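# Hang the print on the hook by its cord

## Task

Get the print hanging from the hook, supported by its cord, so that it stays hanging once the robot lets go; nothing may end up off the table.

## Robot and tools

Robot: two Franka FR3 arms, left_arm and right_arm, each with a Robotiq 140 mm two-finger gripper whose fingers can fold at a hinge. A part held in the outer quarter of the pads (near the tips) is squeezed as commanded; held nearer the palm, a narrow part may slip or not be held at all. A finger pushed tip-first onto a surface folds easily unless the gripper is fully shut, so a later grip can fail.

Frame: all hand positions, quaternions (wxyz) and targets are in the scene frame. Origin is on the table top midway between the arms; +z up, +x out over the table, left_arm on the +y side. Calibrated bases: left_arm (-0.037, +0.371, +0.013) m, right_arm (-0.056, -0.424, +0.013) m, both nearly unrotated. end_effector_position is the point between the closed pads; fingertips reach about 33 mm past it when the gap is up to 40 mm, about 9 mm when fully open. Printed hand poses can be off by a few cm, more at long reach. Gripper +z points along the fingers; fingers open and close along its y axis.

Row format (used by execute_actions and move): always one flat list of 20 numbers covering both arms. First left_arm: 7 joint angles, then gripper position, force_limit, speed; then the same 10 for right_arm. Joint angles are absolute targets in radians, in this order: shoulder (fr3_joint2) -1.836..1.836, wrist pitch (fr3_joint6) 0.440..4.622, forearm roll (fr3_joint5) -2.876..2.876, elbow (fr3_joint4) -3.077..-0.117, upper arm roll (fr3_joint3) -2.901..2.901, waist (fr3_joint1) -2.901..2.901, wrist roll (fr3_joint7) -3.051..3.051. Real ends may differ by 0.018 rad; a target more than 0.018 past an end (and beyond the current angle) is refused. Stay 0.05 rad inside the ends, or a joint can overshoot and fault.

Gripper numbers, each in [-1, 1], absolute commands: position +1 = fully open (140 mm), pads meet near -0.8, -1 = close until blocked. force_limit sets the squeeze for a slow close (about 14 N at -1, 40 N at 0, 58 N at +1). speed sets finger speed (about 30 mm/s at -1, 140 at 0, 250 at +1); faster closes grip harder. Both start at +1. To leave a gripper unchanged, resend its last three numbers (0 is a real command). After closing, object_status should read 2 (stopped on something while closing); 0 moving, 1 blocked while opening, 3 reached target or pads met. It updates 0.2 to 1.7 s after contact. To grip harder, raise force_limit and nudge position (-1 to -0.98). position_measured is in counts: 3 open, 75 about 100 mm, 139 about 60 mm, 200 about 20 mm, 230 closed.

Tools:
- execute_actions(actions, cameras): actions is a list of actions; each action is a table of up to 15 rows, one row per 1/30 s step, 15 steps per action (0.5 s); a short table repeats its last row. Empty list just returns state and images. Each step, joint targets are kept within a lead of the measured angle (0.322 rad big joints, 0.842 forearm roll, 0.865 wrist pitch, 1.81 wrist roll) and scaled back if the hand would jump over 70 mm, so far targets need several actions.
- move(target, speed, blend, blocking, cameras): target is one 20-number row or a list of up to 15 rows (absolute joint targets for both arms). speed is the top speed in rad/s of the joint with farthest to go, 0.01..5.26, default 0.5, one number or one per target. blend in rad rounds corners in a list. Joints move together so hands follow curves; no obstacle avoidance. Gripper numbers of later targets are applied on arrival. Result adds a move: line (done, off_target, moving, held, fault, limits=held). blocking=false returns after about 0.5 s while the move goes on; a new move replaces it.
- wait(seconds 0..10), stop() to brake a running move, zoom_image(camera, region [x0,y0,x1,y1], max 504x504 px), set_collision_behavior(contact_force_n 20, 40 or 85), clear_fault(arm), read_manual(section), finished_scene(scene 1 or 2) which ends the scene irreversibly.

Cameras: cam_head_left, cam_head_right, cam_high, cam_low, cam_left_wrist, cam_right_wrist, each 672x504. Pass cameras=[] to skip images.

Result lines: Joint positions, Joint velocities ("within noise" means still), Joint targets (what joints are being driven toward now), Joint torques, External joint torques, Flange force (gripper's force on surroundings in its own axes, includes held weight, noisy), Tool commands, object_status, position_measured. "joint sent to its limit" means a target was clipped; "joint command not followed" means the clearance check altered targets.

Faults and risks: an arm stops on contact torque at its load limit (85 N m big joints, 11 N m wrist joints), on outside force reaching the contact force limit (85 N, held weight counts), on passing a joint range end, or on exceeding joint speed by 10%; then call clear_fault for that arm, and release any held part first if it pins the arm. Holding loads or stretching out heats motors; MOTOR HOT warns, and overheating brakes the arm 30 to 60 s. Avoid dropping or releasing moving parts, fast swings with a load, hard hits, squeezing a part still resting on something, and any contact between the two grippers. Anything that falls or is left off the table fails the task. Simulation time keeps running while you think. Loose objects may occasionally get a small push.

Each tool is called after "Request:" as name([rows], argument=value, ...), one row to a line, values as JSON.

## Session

Request:
execute_actions(actions=[])

Request:
zoom_image(camera="cam_low", region=[140, 140, 420, 350])

Request:
zoom_image(camera="cam_head_left", region=[90, 180, 410, 420])

Scene clock: 0.00 s.
left_arm: end_effector_position=(+0.3342, -0.0922, +0.3301) position_measured=3 object_status=3 end_effector_quat_wxyz=(+0.065, +0.401, +0.909, -0.090) | right_arm: end_effector_position=(+0.6493, -0.4239, +0.1908) position_measured=3 object_status=3 end_effector_quat_wxyz=(-0.528, +0.791, -0.308, +0.001)
Joint names: [shoulder, wrist pitch, forearm roll, elbow, upper arm roll, waist, wrist roll]
Joint positions: left_arm=[-0.086 2.085 -0.119 -1.98 0.061 -0.886 1.603] | right_arm=[0.576 1.889 1.165 -1.705 0.095 -0.454 -1.845]
Joint velocities: within noise
Joint torques (N m): no reading
External joint torques (N m): no reading
Flange force (N): no reading
Joint targets: left_arm=[-0.086 2.085 -0.119 -1.980 0.061 -0.886 1.603] | right_arm=[0.576 1.889 1.165 -1.705 0.095 -0.454 -1.845]
Tool commands: left_gripper/position=+1.0 left_gripper/force_limit=+1.0 left_gripper/speed=+1.0 right_gripper/position=+1.0 right_gripper/force_limit=+1.0 right_gripper/speed=+1.0

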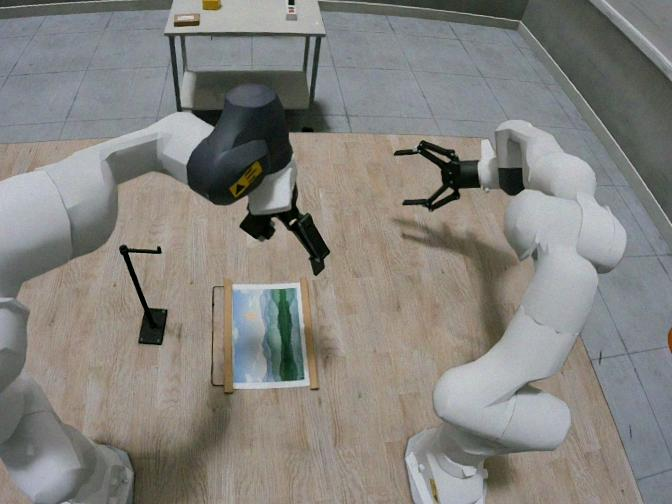

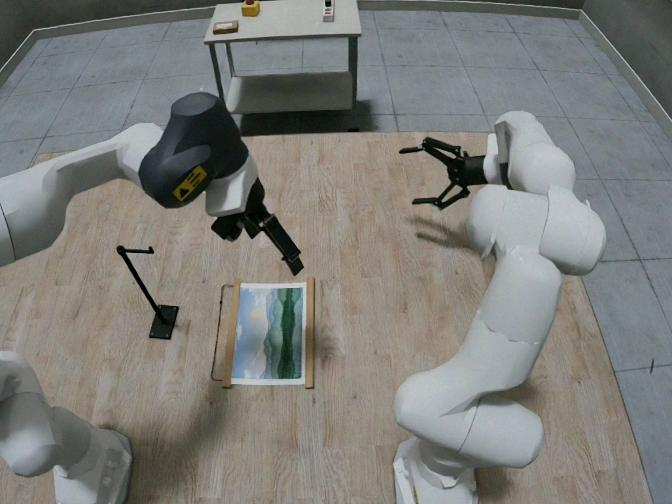

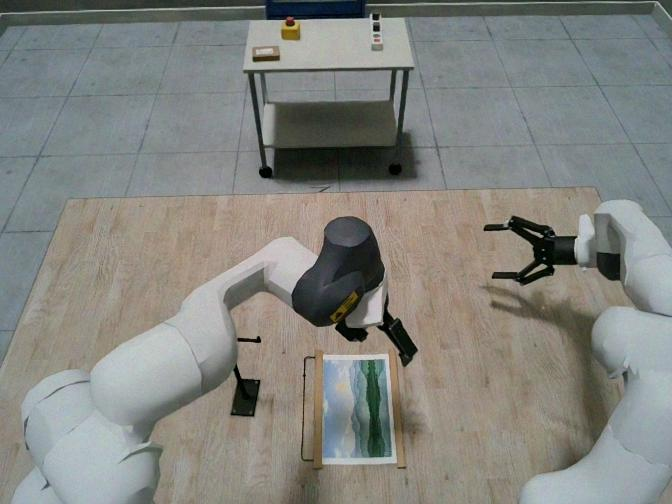

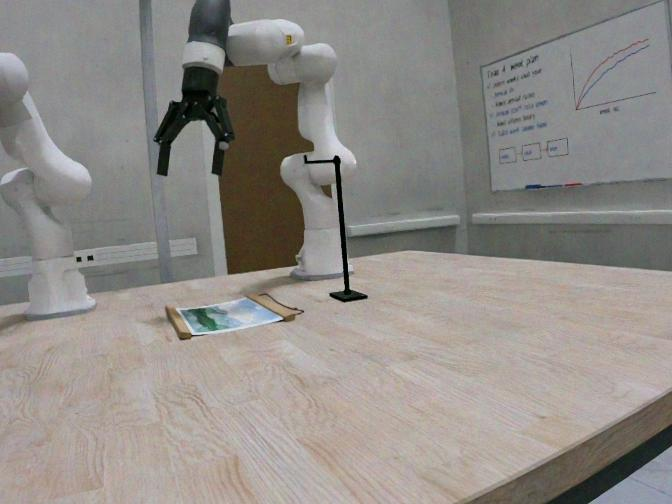

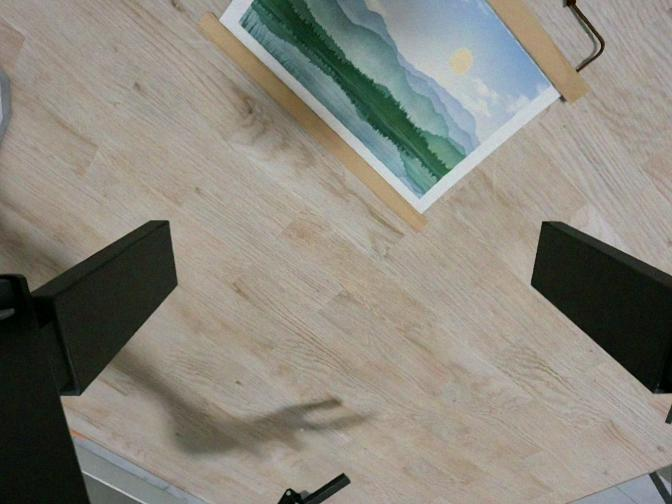

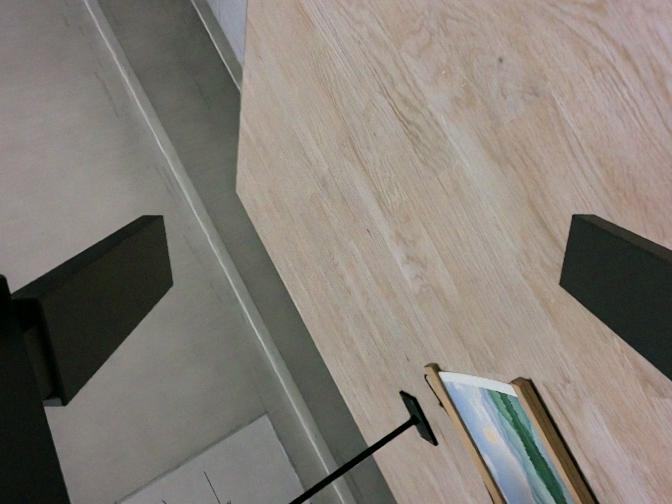

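Scaled by 1.800 from the camera's 672x504 image, which has a finer 960x720 frame.

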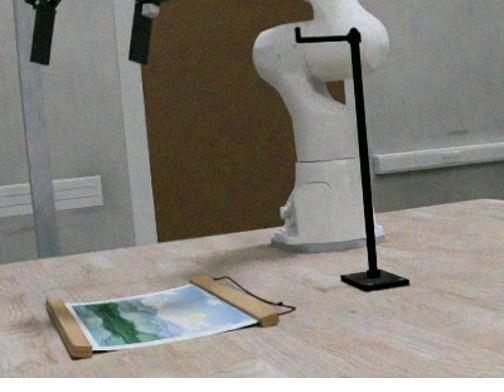

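Scaled by 1.575 from the camera's 672x504 image, which has a finer 960x720 frame.

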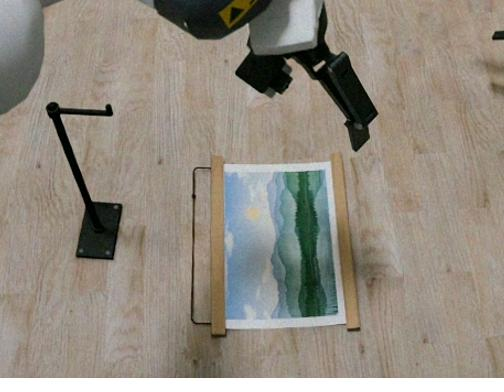

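Request:
move(target=[-0.0162,1.6414,0,-1.6576,0,-0.641,-2.234,0.3,0,0,0.576,1.889,1.165,-1.705,0.095,-0.454,-1.845,1,1,1], speed=1.3)

Request:
zoom_image(camera="cam_left_wrist", region=[100, 0, 560, 460])

Scene clock: 26.30 s.
left_arm: end_effector_position=(+0.3993, +0.0280, +0.4010) position_measured=91 object_status=3 end_effector_quat_wxyz=(+0.002, +1.000, -0.004, +0.001) | right_arm: end_effector_position=(+0.6493, -0.4239, +0.1908) position_measured=3 object_status=3 end_effector_quat_wxyz=(-0.528, +0.791, -0.308, +0.001)
Joint names: [shoulder, wrist pitch, forearm roll, elbow, upper arm roll, waist, wrist roll]
Joint positions: left_arm=[-0.018 1.645 -0.002 -1.658 0.001 -0.643 -2.227] | right_arm=[0.576 1.889 1.165 -1.705 0.095 -0.454 -1.845]
Joint velocities: left_arm=[0 0 0 0.001 0 0 -0.006] | right_arm=[within noise]
Joint torques (N m): left_arm=[-33.01 2.42 1.22 24.18 -0.78 0.32 -0.1] | right_arm=[-47.17 -0.19 1.27 22.15 2.6 -0.9 -0.23]
External joint torques (N m): left_arm=[-1.15 -0.23 0.27 -0.46 -0.91 0.17 -0.1] | right_arm=[0.58 0.01 -0.06 -0.49 -0.07 -0.84 -0.14]
Flange force (N): left_arm=[-4.8 -2.6 1.3] | right_arm=[-0.3 1.6 -0.5]
Joint targets: left_arm=[-0.016 1.641 0.000 -1.658 0.000 -0.641 -2.234] | right_arm=[0.576 1.889 1.165 -1.705 0.095 -0.454 -1.845]
move: done

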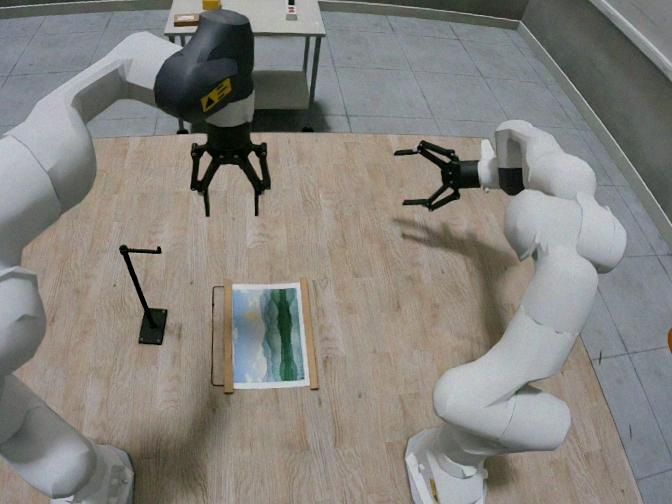

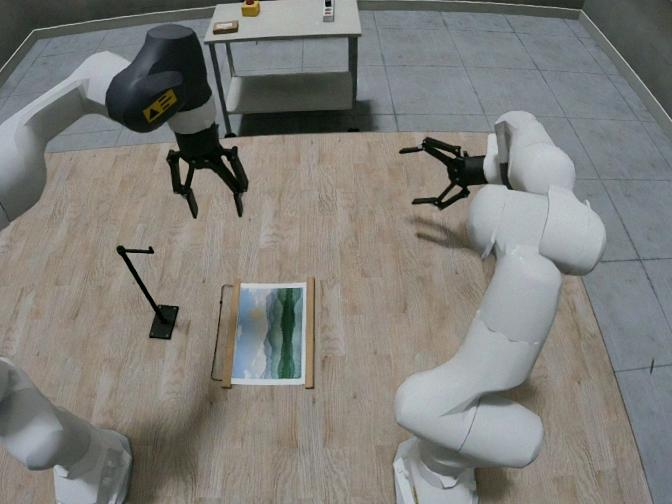

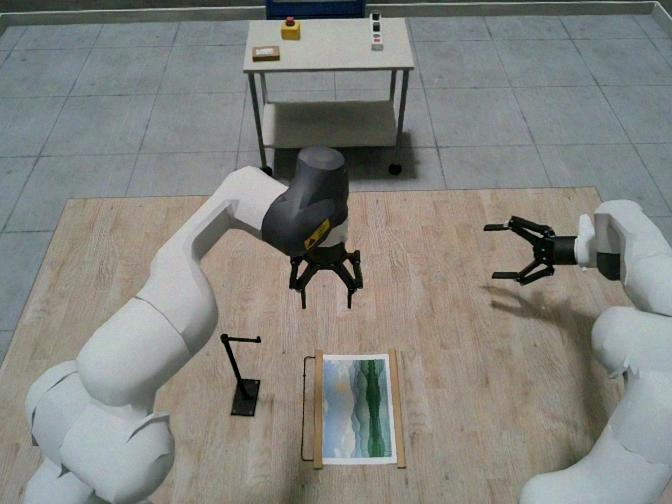

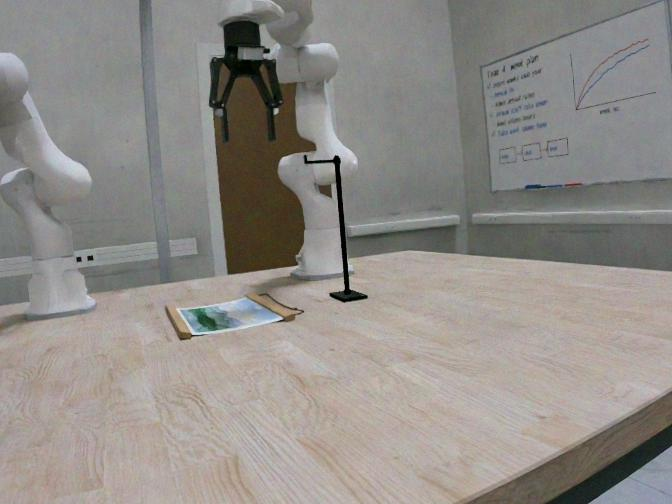

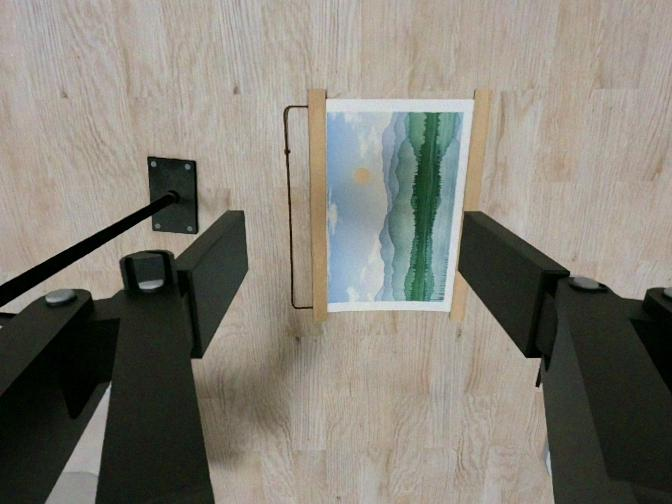

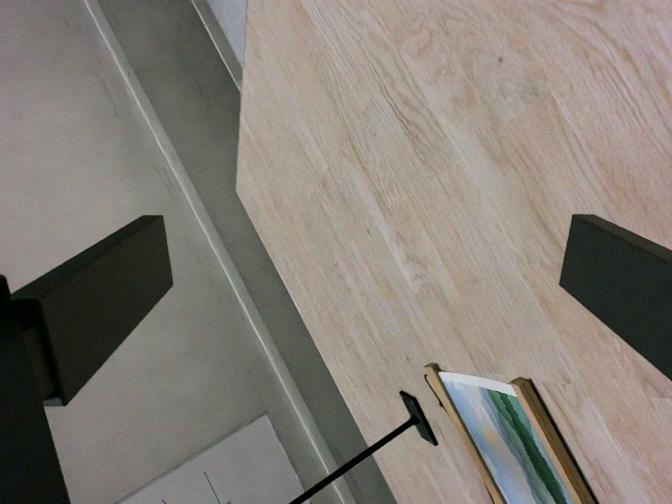

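Scaled by 1.096 from the camera's 672x504 image, which has a finer 960x720 frame.

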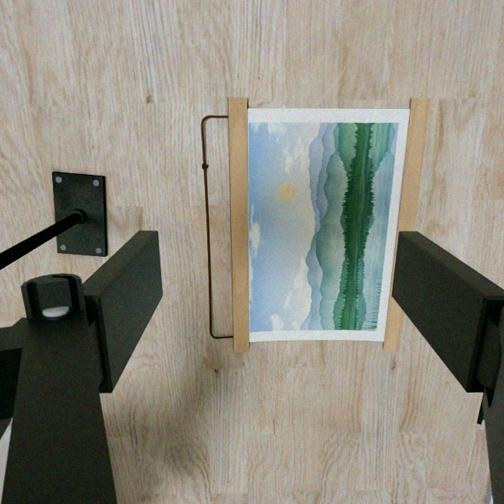

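Request:
move([
  [0.0,2.25,0,-2.2,0,-0.582,-2.175,-0.6,-1,0,0.576,1.889,1.165,-1.705,0.095,-0.454,-1.845,1,1,1],
  [0.0943,2.5556,0,-2.4613,0,-0.582,-2.175,-0.6,-1,0,0.576,1.889,1.165,-1.705,0.095,-0.454,-1.845,1,1,1],
  [0.1425,2.6077,0,-2.4652,0,-0.582,-2.175,-0.6,-1,0,0.576,1.889,1.165,-1.705,0.095,-0.454,-1.845,1,1,1],
], speed=[0.7,0.4,0.08], cameras=["cam_low","cam_left_wrist"])

Request:
zoom_image(camera="cam_left_wrist", region=[230, 100, 450, 320])

Scene clock: 44.03 s.
left_arm: end_effector_position=(+0.3815, +0.0811, +0.0831) position_measured=205 object_status=3 end_effector_quat_wxyz=(+0.019, +0.999, +0.001, +0.029) | right_arm: end_effector_position=(+0.6493, -0.4239, +0.1908) position_measured=3 object_status=3 end_effector_quat_wxyz=(-0.528, +0.791, -0.308, +0.001)
Joint names: [shoulder, wrist pitch, forearm roll, elbow, upper arm roll, waist, wrist roll]
Joint positions: left_arm=[0.073 2.577 0.003 -2.435 0 -0.583 -2.18] | right_arm=[0.576 1.889 1.165 -1.705 0.095 -0.454 -1.845]
Joint velocities: within noise
Joint torques (N m): left_arm=[-32.11 2.77 0.59 19.5 -0.35 -0.07 0.08] | right_arm=[-47.14 -0.2 1.26 22.06 2.54 -0.83 -0.16]
External joint torques (N m): left_arm=[-1.28 -0.04 0.03 -0.97 -0.42 -0.07 0.07] | right_arm=[0.45 -0.02 -0.06 -0.51 0.01 -0.61 -0.07]
External joint torques when the fault began: left_arm=[28.59 0 -0.84 -13.91 -0.31 0.51 0.26]
Flange force (N): left_arm=[-5.3 -3.3 -3.0] | right_arm=[-0.7 1.3 -0.3]
Flange force when the fault began (N): left_arm=[16.4 10.0 70.2]
Joint targets: left_arm=[0.073 2.577 0.003 -2.435 0.000 -0.583 -2.180] | right_arm=[0.576 1.889 1.165 -1.705 0.095 -0.454 -1.845]
Tool commands: left_gripper/position=-0.6 left_gripper/force_limit=-1.0 left_gripper/speed=+0.003922 right_gripper/position=+1.0 right_gripper/force_limit=+1.0 right_gripper/speed=+1.0
FORCE FAULT: contact force on the left arm reached its limit, and that arm stopped. The contact can be on any part of that arm, not only on its tool. That arm's remaining commands of this call were not run. That arm is still stopped at the end of this call. While its stop runs, that arm takes no new command, but execute_actions still moves its gripper.
CLEAR FAULT: the left arm stays stopped (Reflex) until you call clear_fault(arm="left_arm").
move: fault (left_arm); path passed 2 of 3 targets; left_arm: the shoulder is farthest, 0.070 rad from its target
Images, in order (width x height): cam_low 672x504, cam_left_wrist 672x504.

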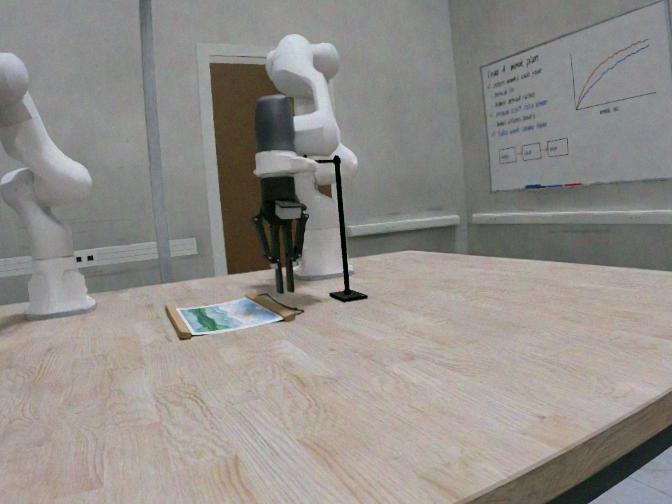

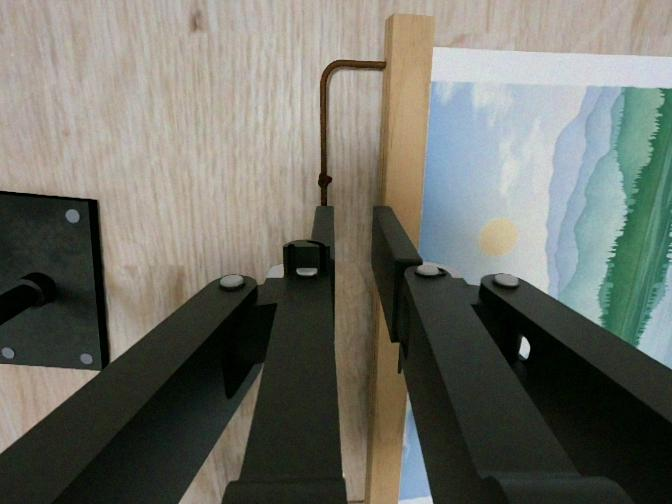

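Scaled by 2.291 from the camera's 672x504 image, which has a finer 960x720 frame.

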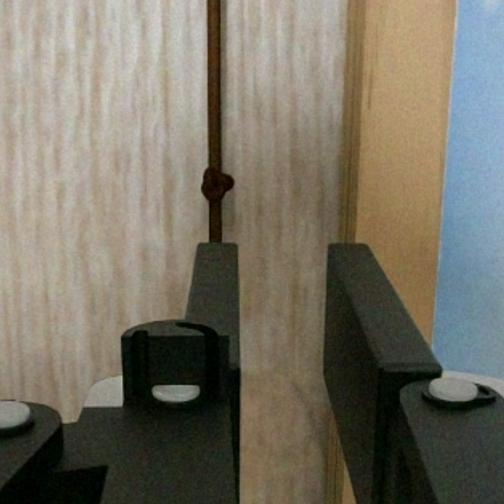

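Request:
clear_fault(arm="left_arm", cameras=["cam_low","cam_head_left","cam_head_right","cam_high"])

Request:
zoom_image(camera="cam_low", region=[230, 120, 400, 320])

Scene clock: 55.33 s.
left_arm: end_effector_position=(+0.3815, +0.0811, +0.0831) position_measured=205 object_status=3 end_effector_quat_wxyz=(+0.019, +0.999, +0.001, +0.029) | right_arm: end_effector_position=(+0.6493, -0.4239, +0.1908) position_measured=3 object_status=3 end_effector_quat_wxyz=(-0.528, +0.791, -0.308, +0.001)
Joint names: [shoulder, wrist pitch, forearm roll, elbow, upper arm roll, waist, wrist roll]
Joint positions: left_arm=[0.073 2.577 0.003 -2.435 0 -0.583 -2.18] | right_arm=[0.576 1.889 1.165 -1.705 0.095 -0.454 -1.845]
Joint velocities: within noise
Joint torques (N m): left_arm=[-32.14 2.76 0.59 19.48 -0.33 -0.07 0.1] | right_arm=[-47.14 -0.19 1.28 22.14 2.58 -0.89 -0.28]
External joint torques (N m): left_arm=[-1.22 -0.06 0.02 -1.05 -0.26 0.08 0.09] | right_arm=[0.72 0.01 -0.05 -0.57 -0.15 -0.9 -0.19]
Flange force (N): left_arm=[-5.2 -3.7 -2.9] | right_arm=[-0.2 1.9 -0.5]
Joint targets: left_arm=[0.073 2.577 0.003 -2.435 0.000 -0.583 -2.180] | right_arm=[0.576 1.889 1.165 -1.705 0.095 -0.454 -1.845]
Tool commands: left_gripper/position=-0.6 left_gripper/force_limit=-1.0 left_gripper/speed=+0.003922 right_gripper/position=+1.0 right_gripper/force_limit=+1.0 right_gripper/speed=+1.0
FORCE FAULT, CONTINUED: the left arm's stop, for the force fault that an earlier result reported, is over. The call counts as one of the actions that you can send in this scene. That arm's target is now where it stood when the stop ended, not its last command. That arm accepts commands again.
CLEAR FAULT: your call cleared the left arm's force fault. If the contact force or a joint's load stays at its limit, that arm stops again.
Images, in order (width x height): cam_head_left 672x504, cam_head_right 672x504, cam_high 672x504, cam_low 672x504.

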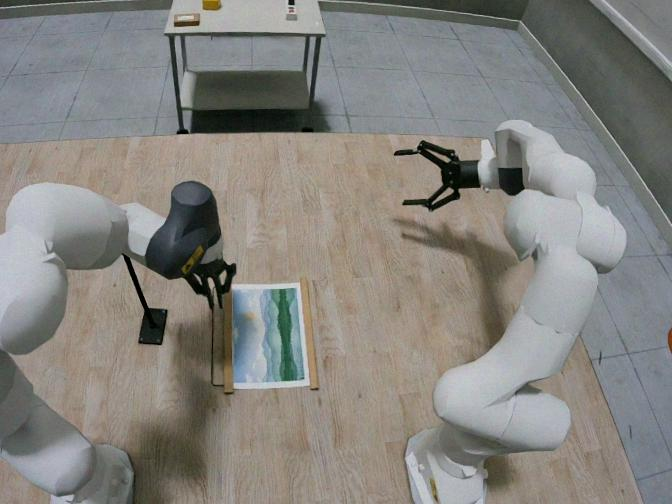

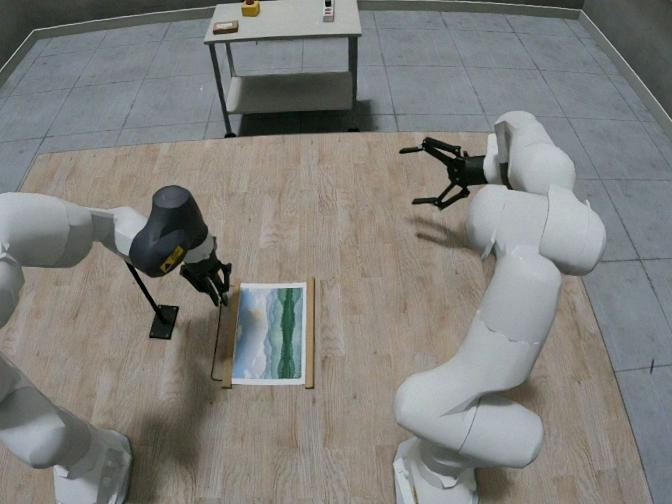

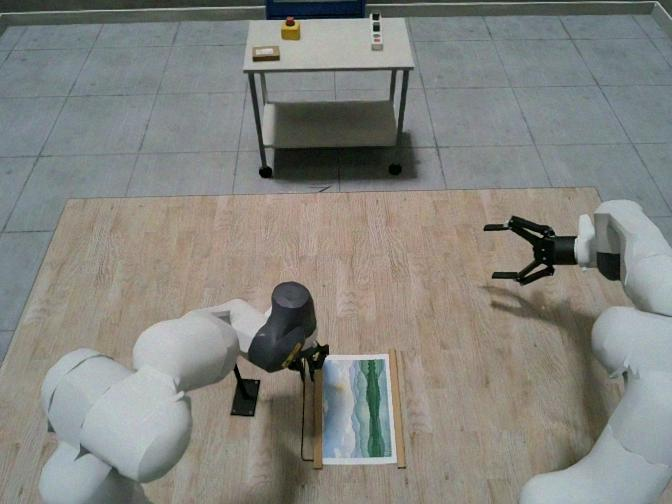

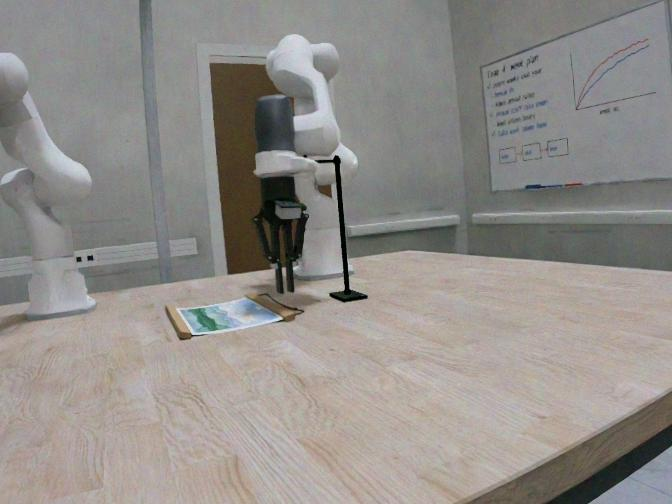

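Scaled by 2.520 from the camera's 672x504 image, which has a finer 960x720 frame.

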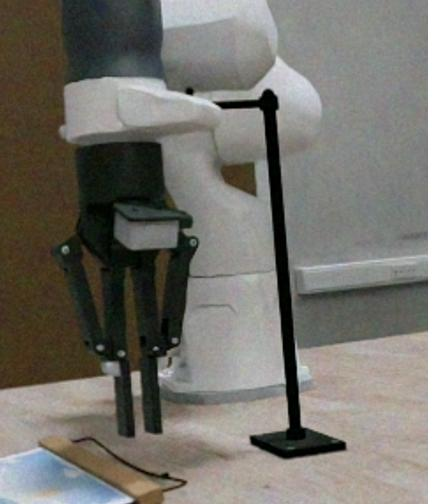

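Request:
move([
  [0.0,2.25,0,-2.2,0,-0.582,-2.175,-0.5,-1,0,0.576,1.889,1.165,-1.705,0.095,-0.454,-1.845,1,1,1],
  [-0.0162,1.55,0,-1.57,0,-0.6,-0.5,-0.5,-1,0,0.45,1.95,0.6,-1.65,0.05,0.1,0.5,-0.6,-1,0],
  [-0.0162,1.55,0,-1.57,0,-0.25,1.3,-0.5,-1,0,0.3909,2.0087,0,-1.6178,0,0.88,2.469,-0.6,-1,0],
], speed=[0.3,1.2,1.0], blend=[0,0.2,0])

Scene clock: 85.73 s.
left_arm: end_effector_position=(+0.4900, +0.2238, +0.4343) position_measured=192 object_status=3 end_effector_quat_wxyz=(+0.001, -0.003, +1.000, +0.001) | right_arm: end_effector_position=(+0.3690, +0.0886, +0.1976) position_measured=205 object_status=3 end_effector_quat_wxyz=(-0.004, +0.007, +1.000, -0.002)
Joint names: [shoulder, wrist pitch, forearm roll, elbow, upper arm roll, waist, wrist roll]
Joint positions: left_arm=[-0.018 1.553 0.002 -1.57 0.001 -0.251 1.293] | right_arm=[0.393 2.005 0.003 -1.619 0.002 0.881 2.461]
Joint velocities: left_arm=[0 0 0 0 0.001 0 0.006] | right_arm=[-0.001 0 0 -0.001 -0.001 0 0.005]
Joint torques (N m): left_arm=[-32.64 2.31 0.67 23.45 -0.77 0.24 0.36] | right_arm=[-44.32 2.71 0.36 23.74 -0.03 -1.15 0.12]
External joint torques (N m): left_arm=[-1.27 -0.18 -0.13 -0.64 -0.71 0.28 0.36] | right_arm=[0.49 0.27 -0.47 -0.6 -0.52 -1.25 0.12]
Flange force (N): left_arm=[6.4 2.1 2.7] | right_arm=[0.1 -2.2 1.9]
Joint targets: left_arm=[-0.016 1.550 0.000 -1.570 0.000 -0.250 1.300] | right_arm=[0.391 2.009 0.000 -1.618 0.000 0.880 2.469]
move: done; blend cut to 0 rad at target 2

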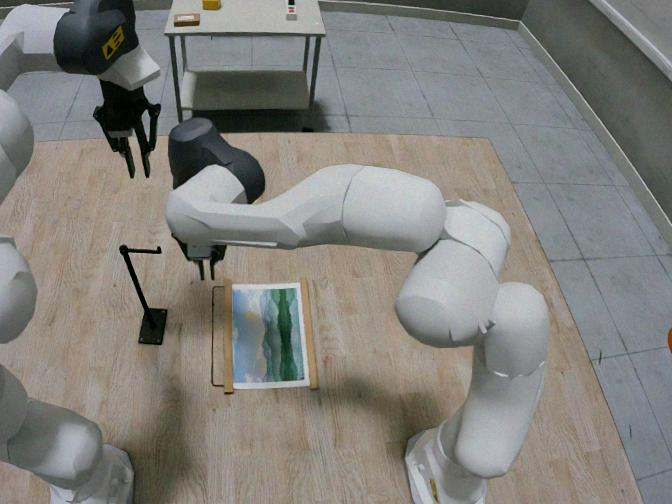

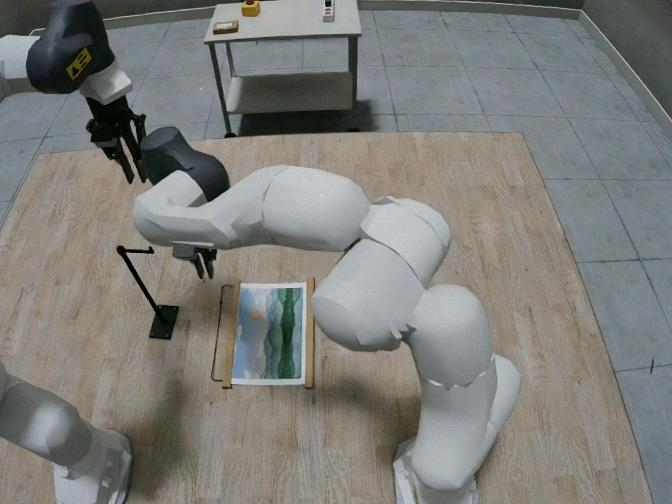

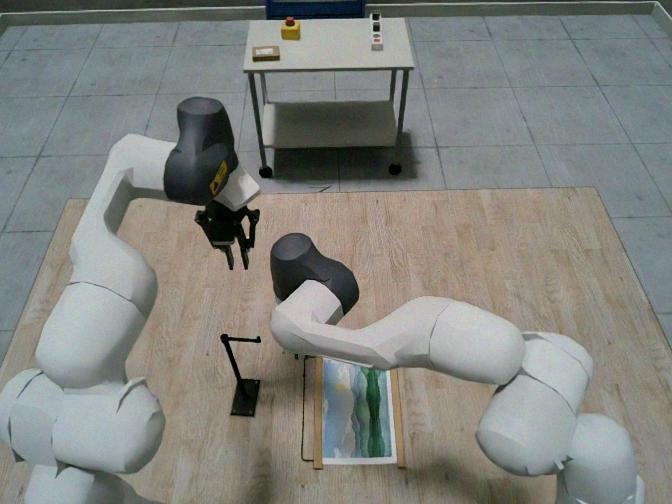

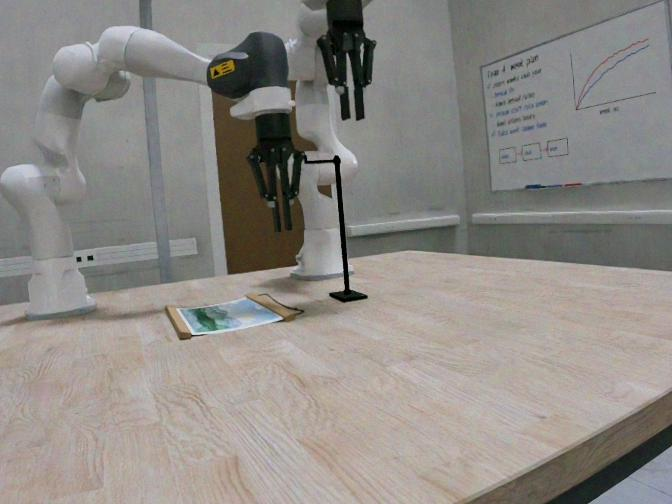

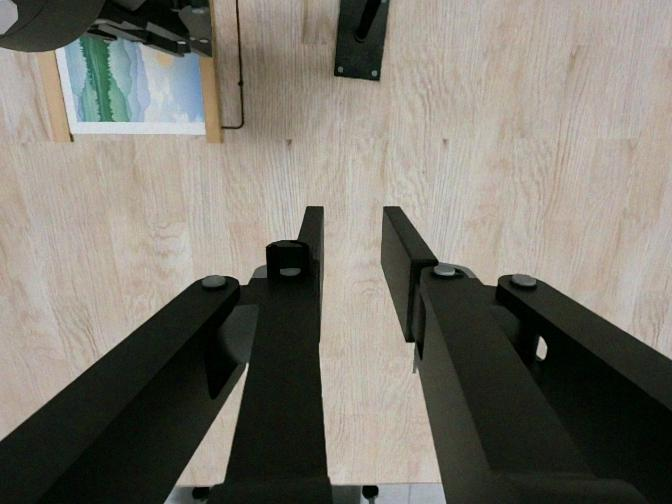

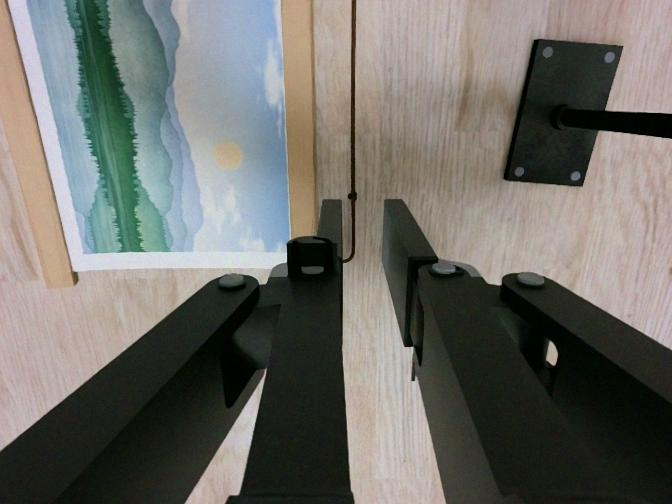

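Request:
move([
  [-0.0162,1.55,0,-1.57,0,-0.25,1.3,-0.5,-1,0,0.5566,2.294,0,-1.7374,0,0.899,2.467,-0.6,-1,0],
  [-0.0162,1.55,0,-1.57,0,-0.25,1.3,-0.5,-1,0,0.5792,2.3193,0,-1.7401,0,0.899,2.467,-0.6,-1,0],
], speed=[0.25,0.06], cameras=["cam_low","cam_right_wrist"])

Request:
zoom_image(camera="cam_right_wrist", region=[230, 100, 450, 320])

Request:
zoom_image(camera="cam_low", region=[220, 220, 340, 340])

Scene clock: 94.57 s.
left_arm: end_effector_position=(+0.4900, +0.2238, +0.4344) position_measured=192 object_status=3 end_effector_quat_wxyz=(+0.001, -0.002, +1.000, +0.001) | right_arm: end_effector_position=(+0.3614, +0.0966, +0.0463) position_measured=205 object_status=3 end_effector_quat_wxyz=(-0.002, +0.000, +1.000, +0.000)
Joint names: [shoulder, wrist pitch, forearm roll, elbow, upper arm roll, waist, wrist roll]
Joint positions: left_arm=[-0.018 1.553 0.002 -1.57 0.001 -0.251 1.295] | right_arm=[0.578 2.315 0.003 -1.739 0.002 0.898 2.463]
Joint velocities: left_arm=[within noise] | right_arm=[0 0.004 0 0 0 -0.002 0]
Joint torques (N m): left_arm=[-32.6 2.33 0.67 23.39 -0.76 0.22 0.3] | right_arm=[-46.67 2.77 0.24 21.56 0.17 -0.53 0.03]
External joint torques (N m): left_arm=[-1.23 -0.15 -0.12 -0.65 -0.65 0.31 0.3] | right_arm=[0.82 0.33 -0.42 -0.55 -0.44 -0.57 0.03]
Flange force (N): left_arm=[6.3 2.0 2.8] | right_arm=[0.1 -1.2 2.0]
Joint targets: left_arm=[-0.016 1.550 0.000 -1.570 0.000 -0.250 1.300] | right_arm=[0.579 2.319 0.000 -1.740 0.000 0.899 2.467]
move: done
Images, in order (width x height): cam_low 672x504, cam_right_wrist 672x504.

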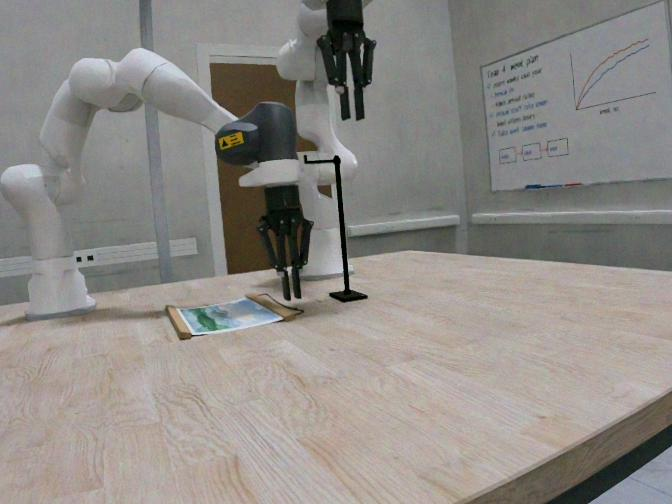

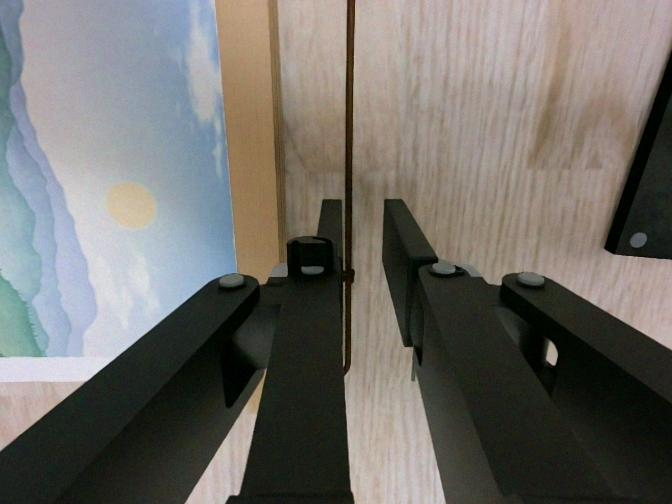

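Scaled by 2.291 from the camera's 672x504 image, which has a finer 960x720 frame.

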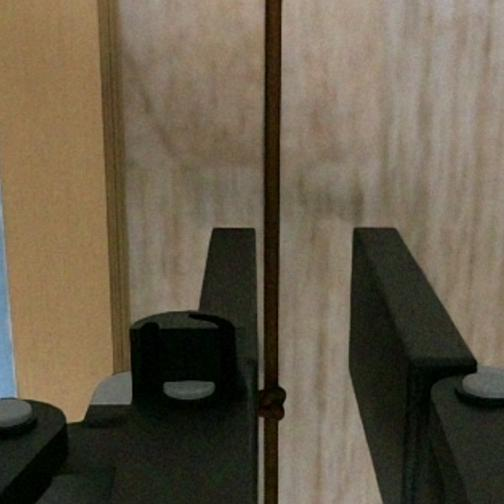

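Scaled by 4.200 from the camera's 672x504 image, which has a finer 960x720 frame.

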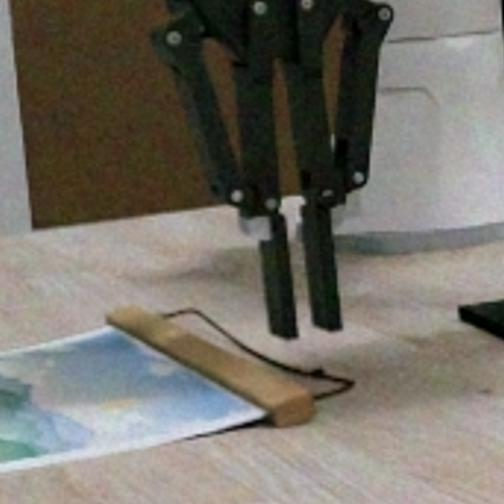

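Request:
move(target=[-0.0162,1.55,0,-1.57,0,-0.25,1.3,-0.5,-1,0,0.5956,2.3371,0,-1.7415,0,0.896,2.464,-0.6,-1,0], speed=0.05, cameras=["cam_low","cam_right_wrist"])

Request:
zoom_image(camera="cam_low", region=[220, 220, 340, 340])

Request:
move(target=[-0.0162,1.55,0,-1.57,0,-0.25,1.3,-0.5,-1,0,0.606,2.3476,0,-1.7416,0,0.896,2.464,-0.6,-1,0], speed=0.03, cameras=["cam_low","cam_right_wrist"])

Request:
zoom_image(camera="cam_low", region=[220, 220, 340, 340])

Scene clock: 103.73 s.
left_arm: end_effector_position=(+0.4900, +0.2238, +0.4344) position_measured=192 object_status=3 end_effector_quat_wxyz=(+0.001, -0.001, +1.000, +0.001) | right_arm: end_effector_position=(+0.3617, +0.0965, +0.0365) position_measured=205 object_status=3 end_effector_quat_wxyz=(-0.002, +0.000, +1.000, +0.000)
Joint names: [shoulder, wrist pitch, forearm roll, elbow, upper arm roll, waist, wrist roll]
Joint positions: left_arm=[-0.018 1.553 0.002 -1.57 0.001 -0.251 1.295] | right_arm=[0.595 2.333 0.003 -1.741 0.002 0.897 2.463]
Joint velocities: left_arm=[within noise] | right_arm=[0 0.005 0 0 -0.001 0 0]
Joint torques (N m): left_arm=[-32.58 2.34 0.68 23.32 -0.69 0.23 0.29] | right_arm=[-46.83 2.81 0.25 21.31 0.2 -1.29 -0.11]
External joint torques (N m): left_arm=[-1.37 -0.14 -0.12 -0.61 -0.65 0.25 0.29] | right_arm=[0.75 0.38 -0.4 -0.54 -0.35 -1.23 -0.11]
Flange force (N): left_arm=[6.7 2.0 2.9] | right_arm=[-0.6 -2.1 2.0]
Joint targets: left_arm=[-0.016 1.550 0.000 -1.570 0.000 -0.250 1.300] | right_arm=[0.596 2.337 0.000 -1.742 0.000 0.896 2.464]
move: done
Images, in order (width x height): cam_low 672x504, cam_right_wrist 672x504.

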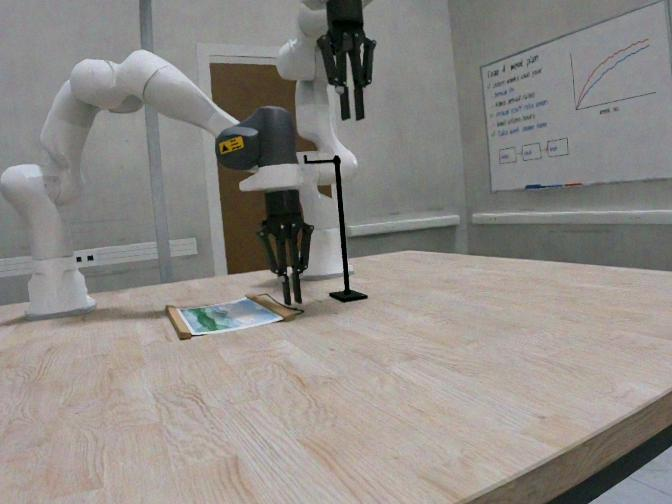

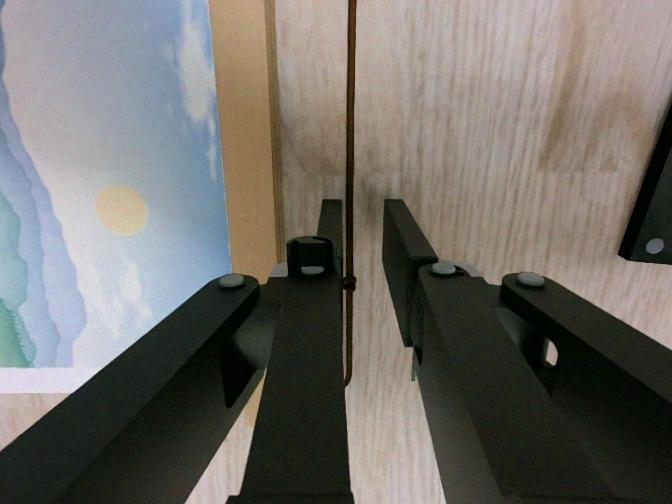

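Scaled by 4.200 from the camera's 672x504 image, which has a finer 960x720 frame.

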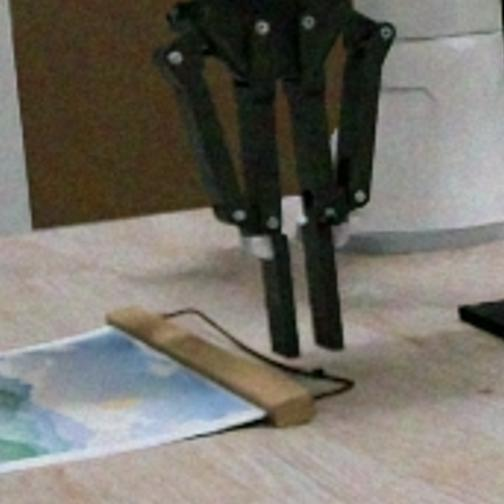

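Scene clock: 104.50 s.
left_arm: end_effector_position=(+0.4900, +0.2238, +0.4344) position_measured=192 object_status=3 end_effector_quat_wxyz=(+0.001, -0.001, +1.000, +0.001) | right_arm: end_effector_position=(+0.3618, +0.0965, +0.0306) position_measured=205 object_status=3 end_effector_quat_wxyz=(-0.002, +0.000, +1.000, +0.000)
Joint names: [shoulder, wrist pitch, forearm roll, elbow, upper arm roll, waist, wrist roll]
Joint positions: left_arm=[-0.018 1.553 0.002 -1.57 0.001 -0.251 1.295] | right_arm=[0.605 2.343 0.003 -1.741 0.002 0.897 2.463]
Joint velocities: left_arm=[within noise] | right_arm=[-0.001 0.004 0.003 0 -0.001 0 0.001]
Joint torques (N m): left_arm=[-32.64 2.35 0.69 23.3 -0.69 0.26 0.27] | right_arm=[-46.82 2.78 0.24 21.14 0.23 -1.35 -0.05]
External joint torques (N m): left_arm=[-1.29 -0.13 -0.13 -0.71 -0.83 0.11 0.27] | right_arm=[1.31 0.32 -0.4 -0.83 -0.39 -1.37 -0.05]
Flange force (N): left_arm=[6.9 1.8 3.2] | right_arm=[-0.8 -2.0 2.8]
Joint targets: left_arm=[-0.016 1.550 0.000 -1.570 0.000 -0.250 1.300] | right_arm=[0.606 2.348 0.000 -1.742 0.000 0.896 2.464]
move: done
Images, in order (width x height): cam_low 672x504, cam_right_wrist 672x504.

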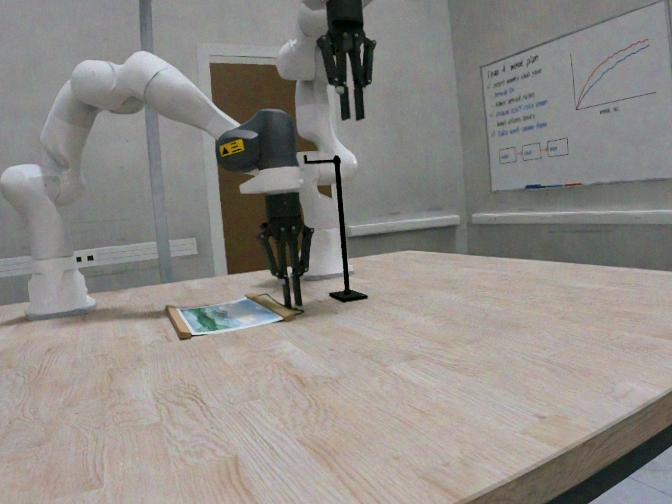

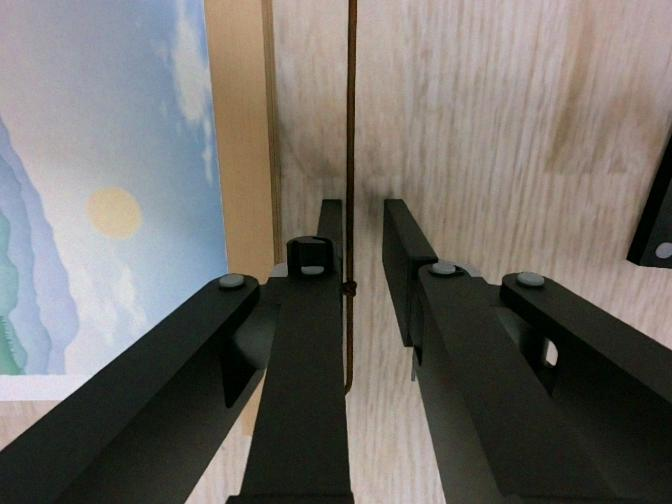

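Scaled by 4.200 from the camera's 672x504 image, which has a finer 960x720 frame.

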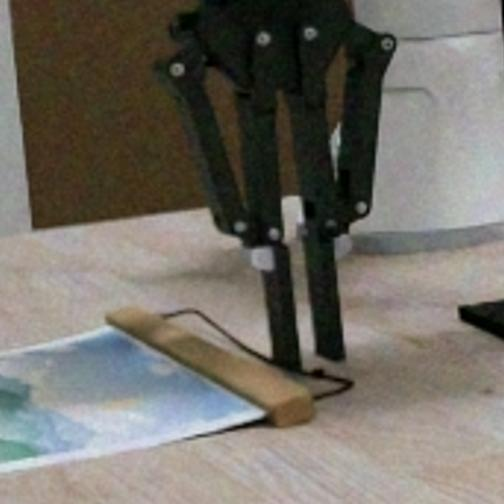

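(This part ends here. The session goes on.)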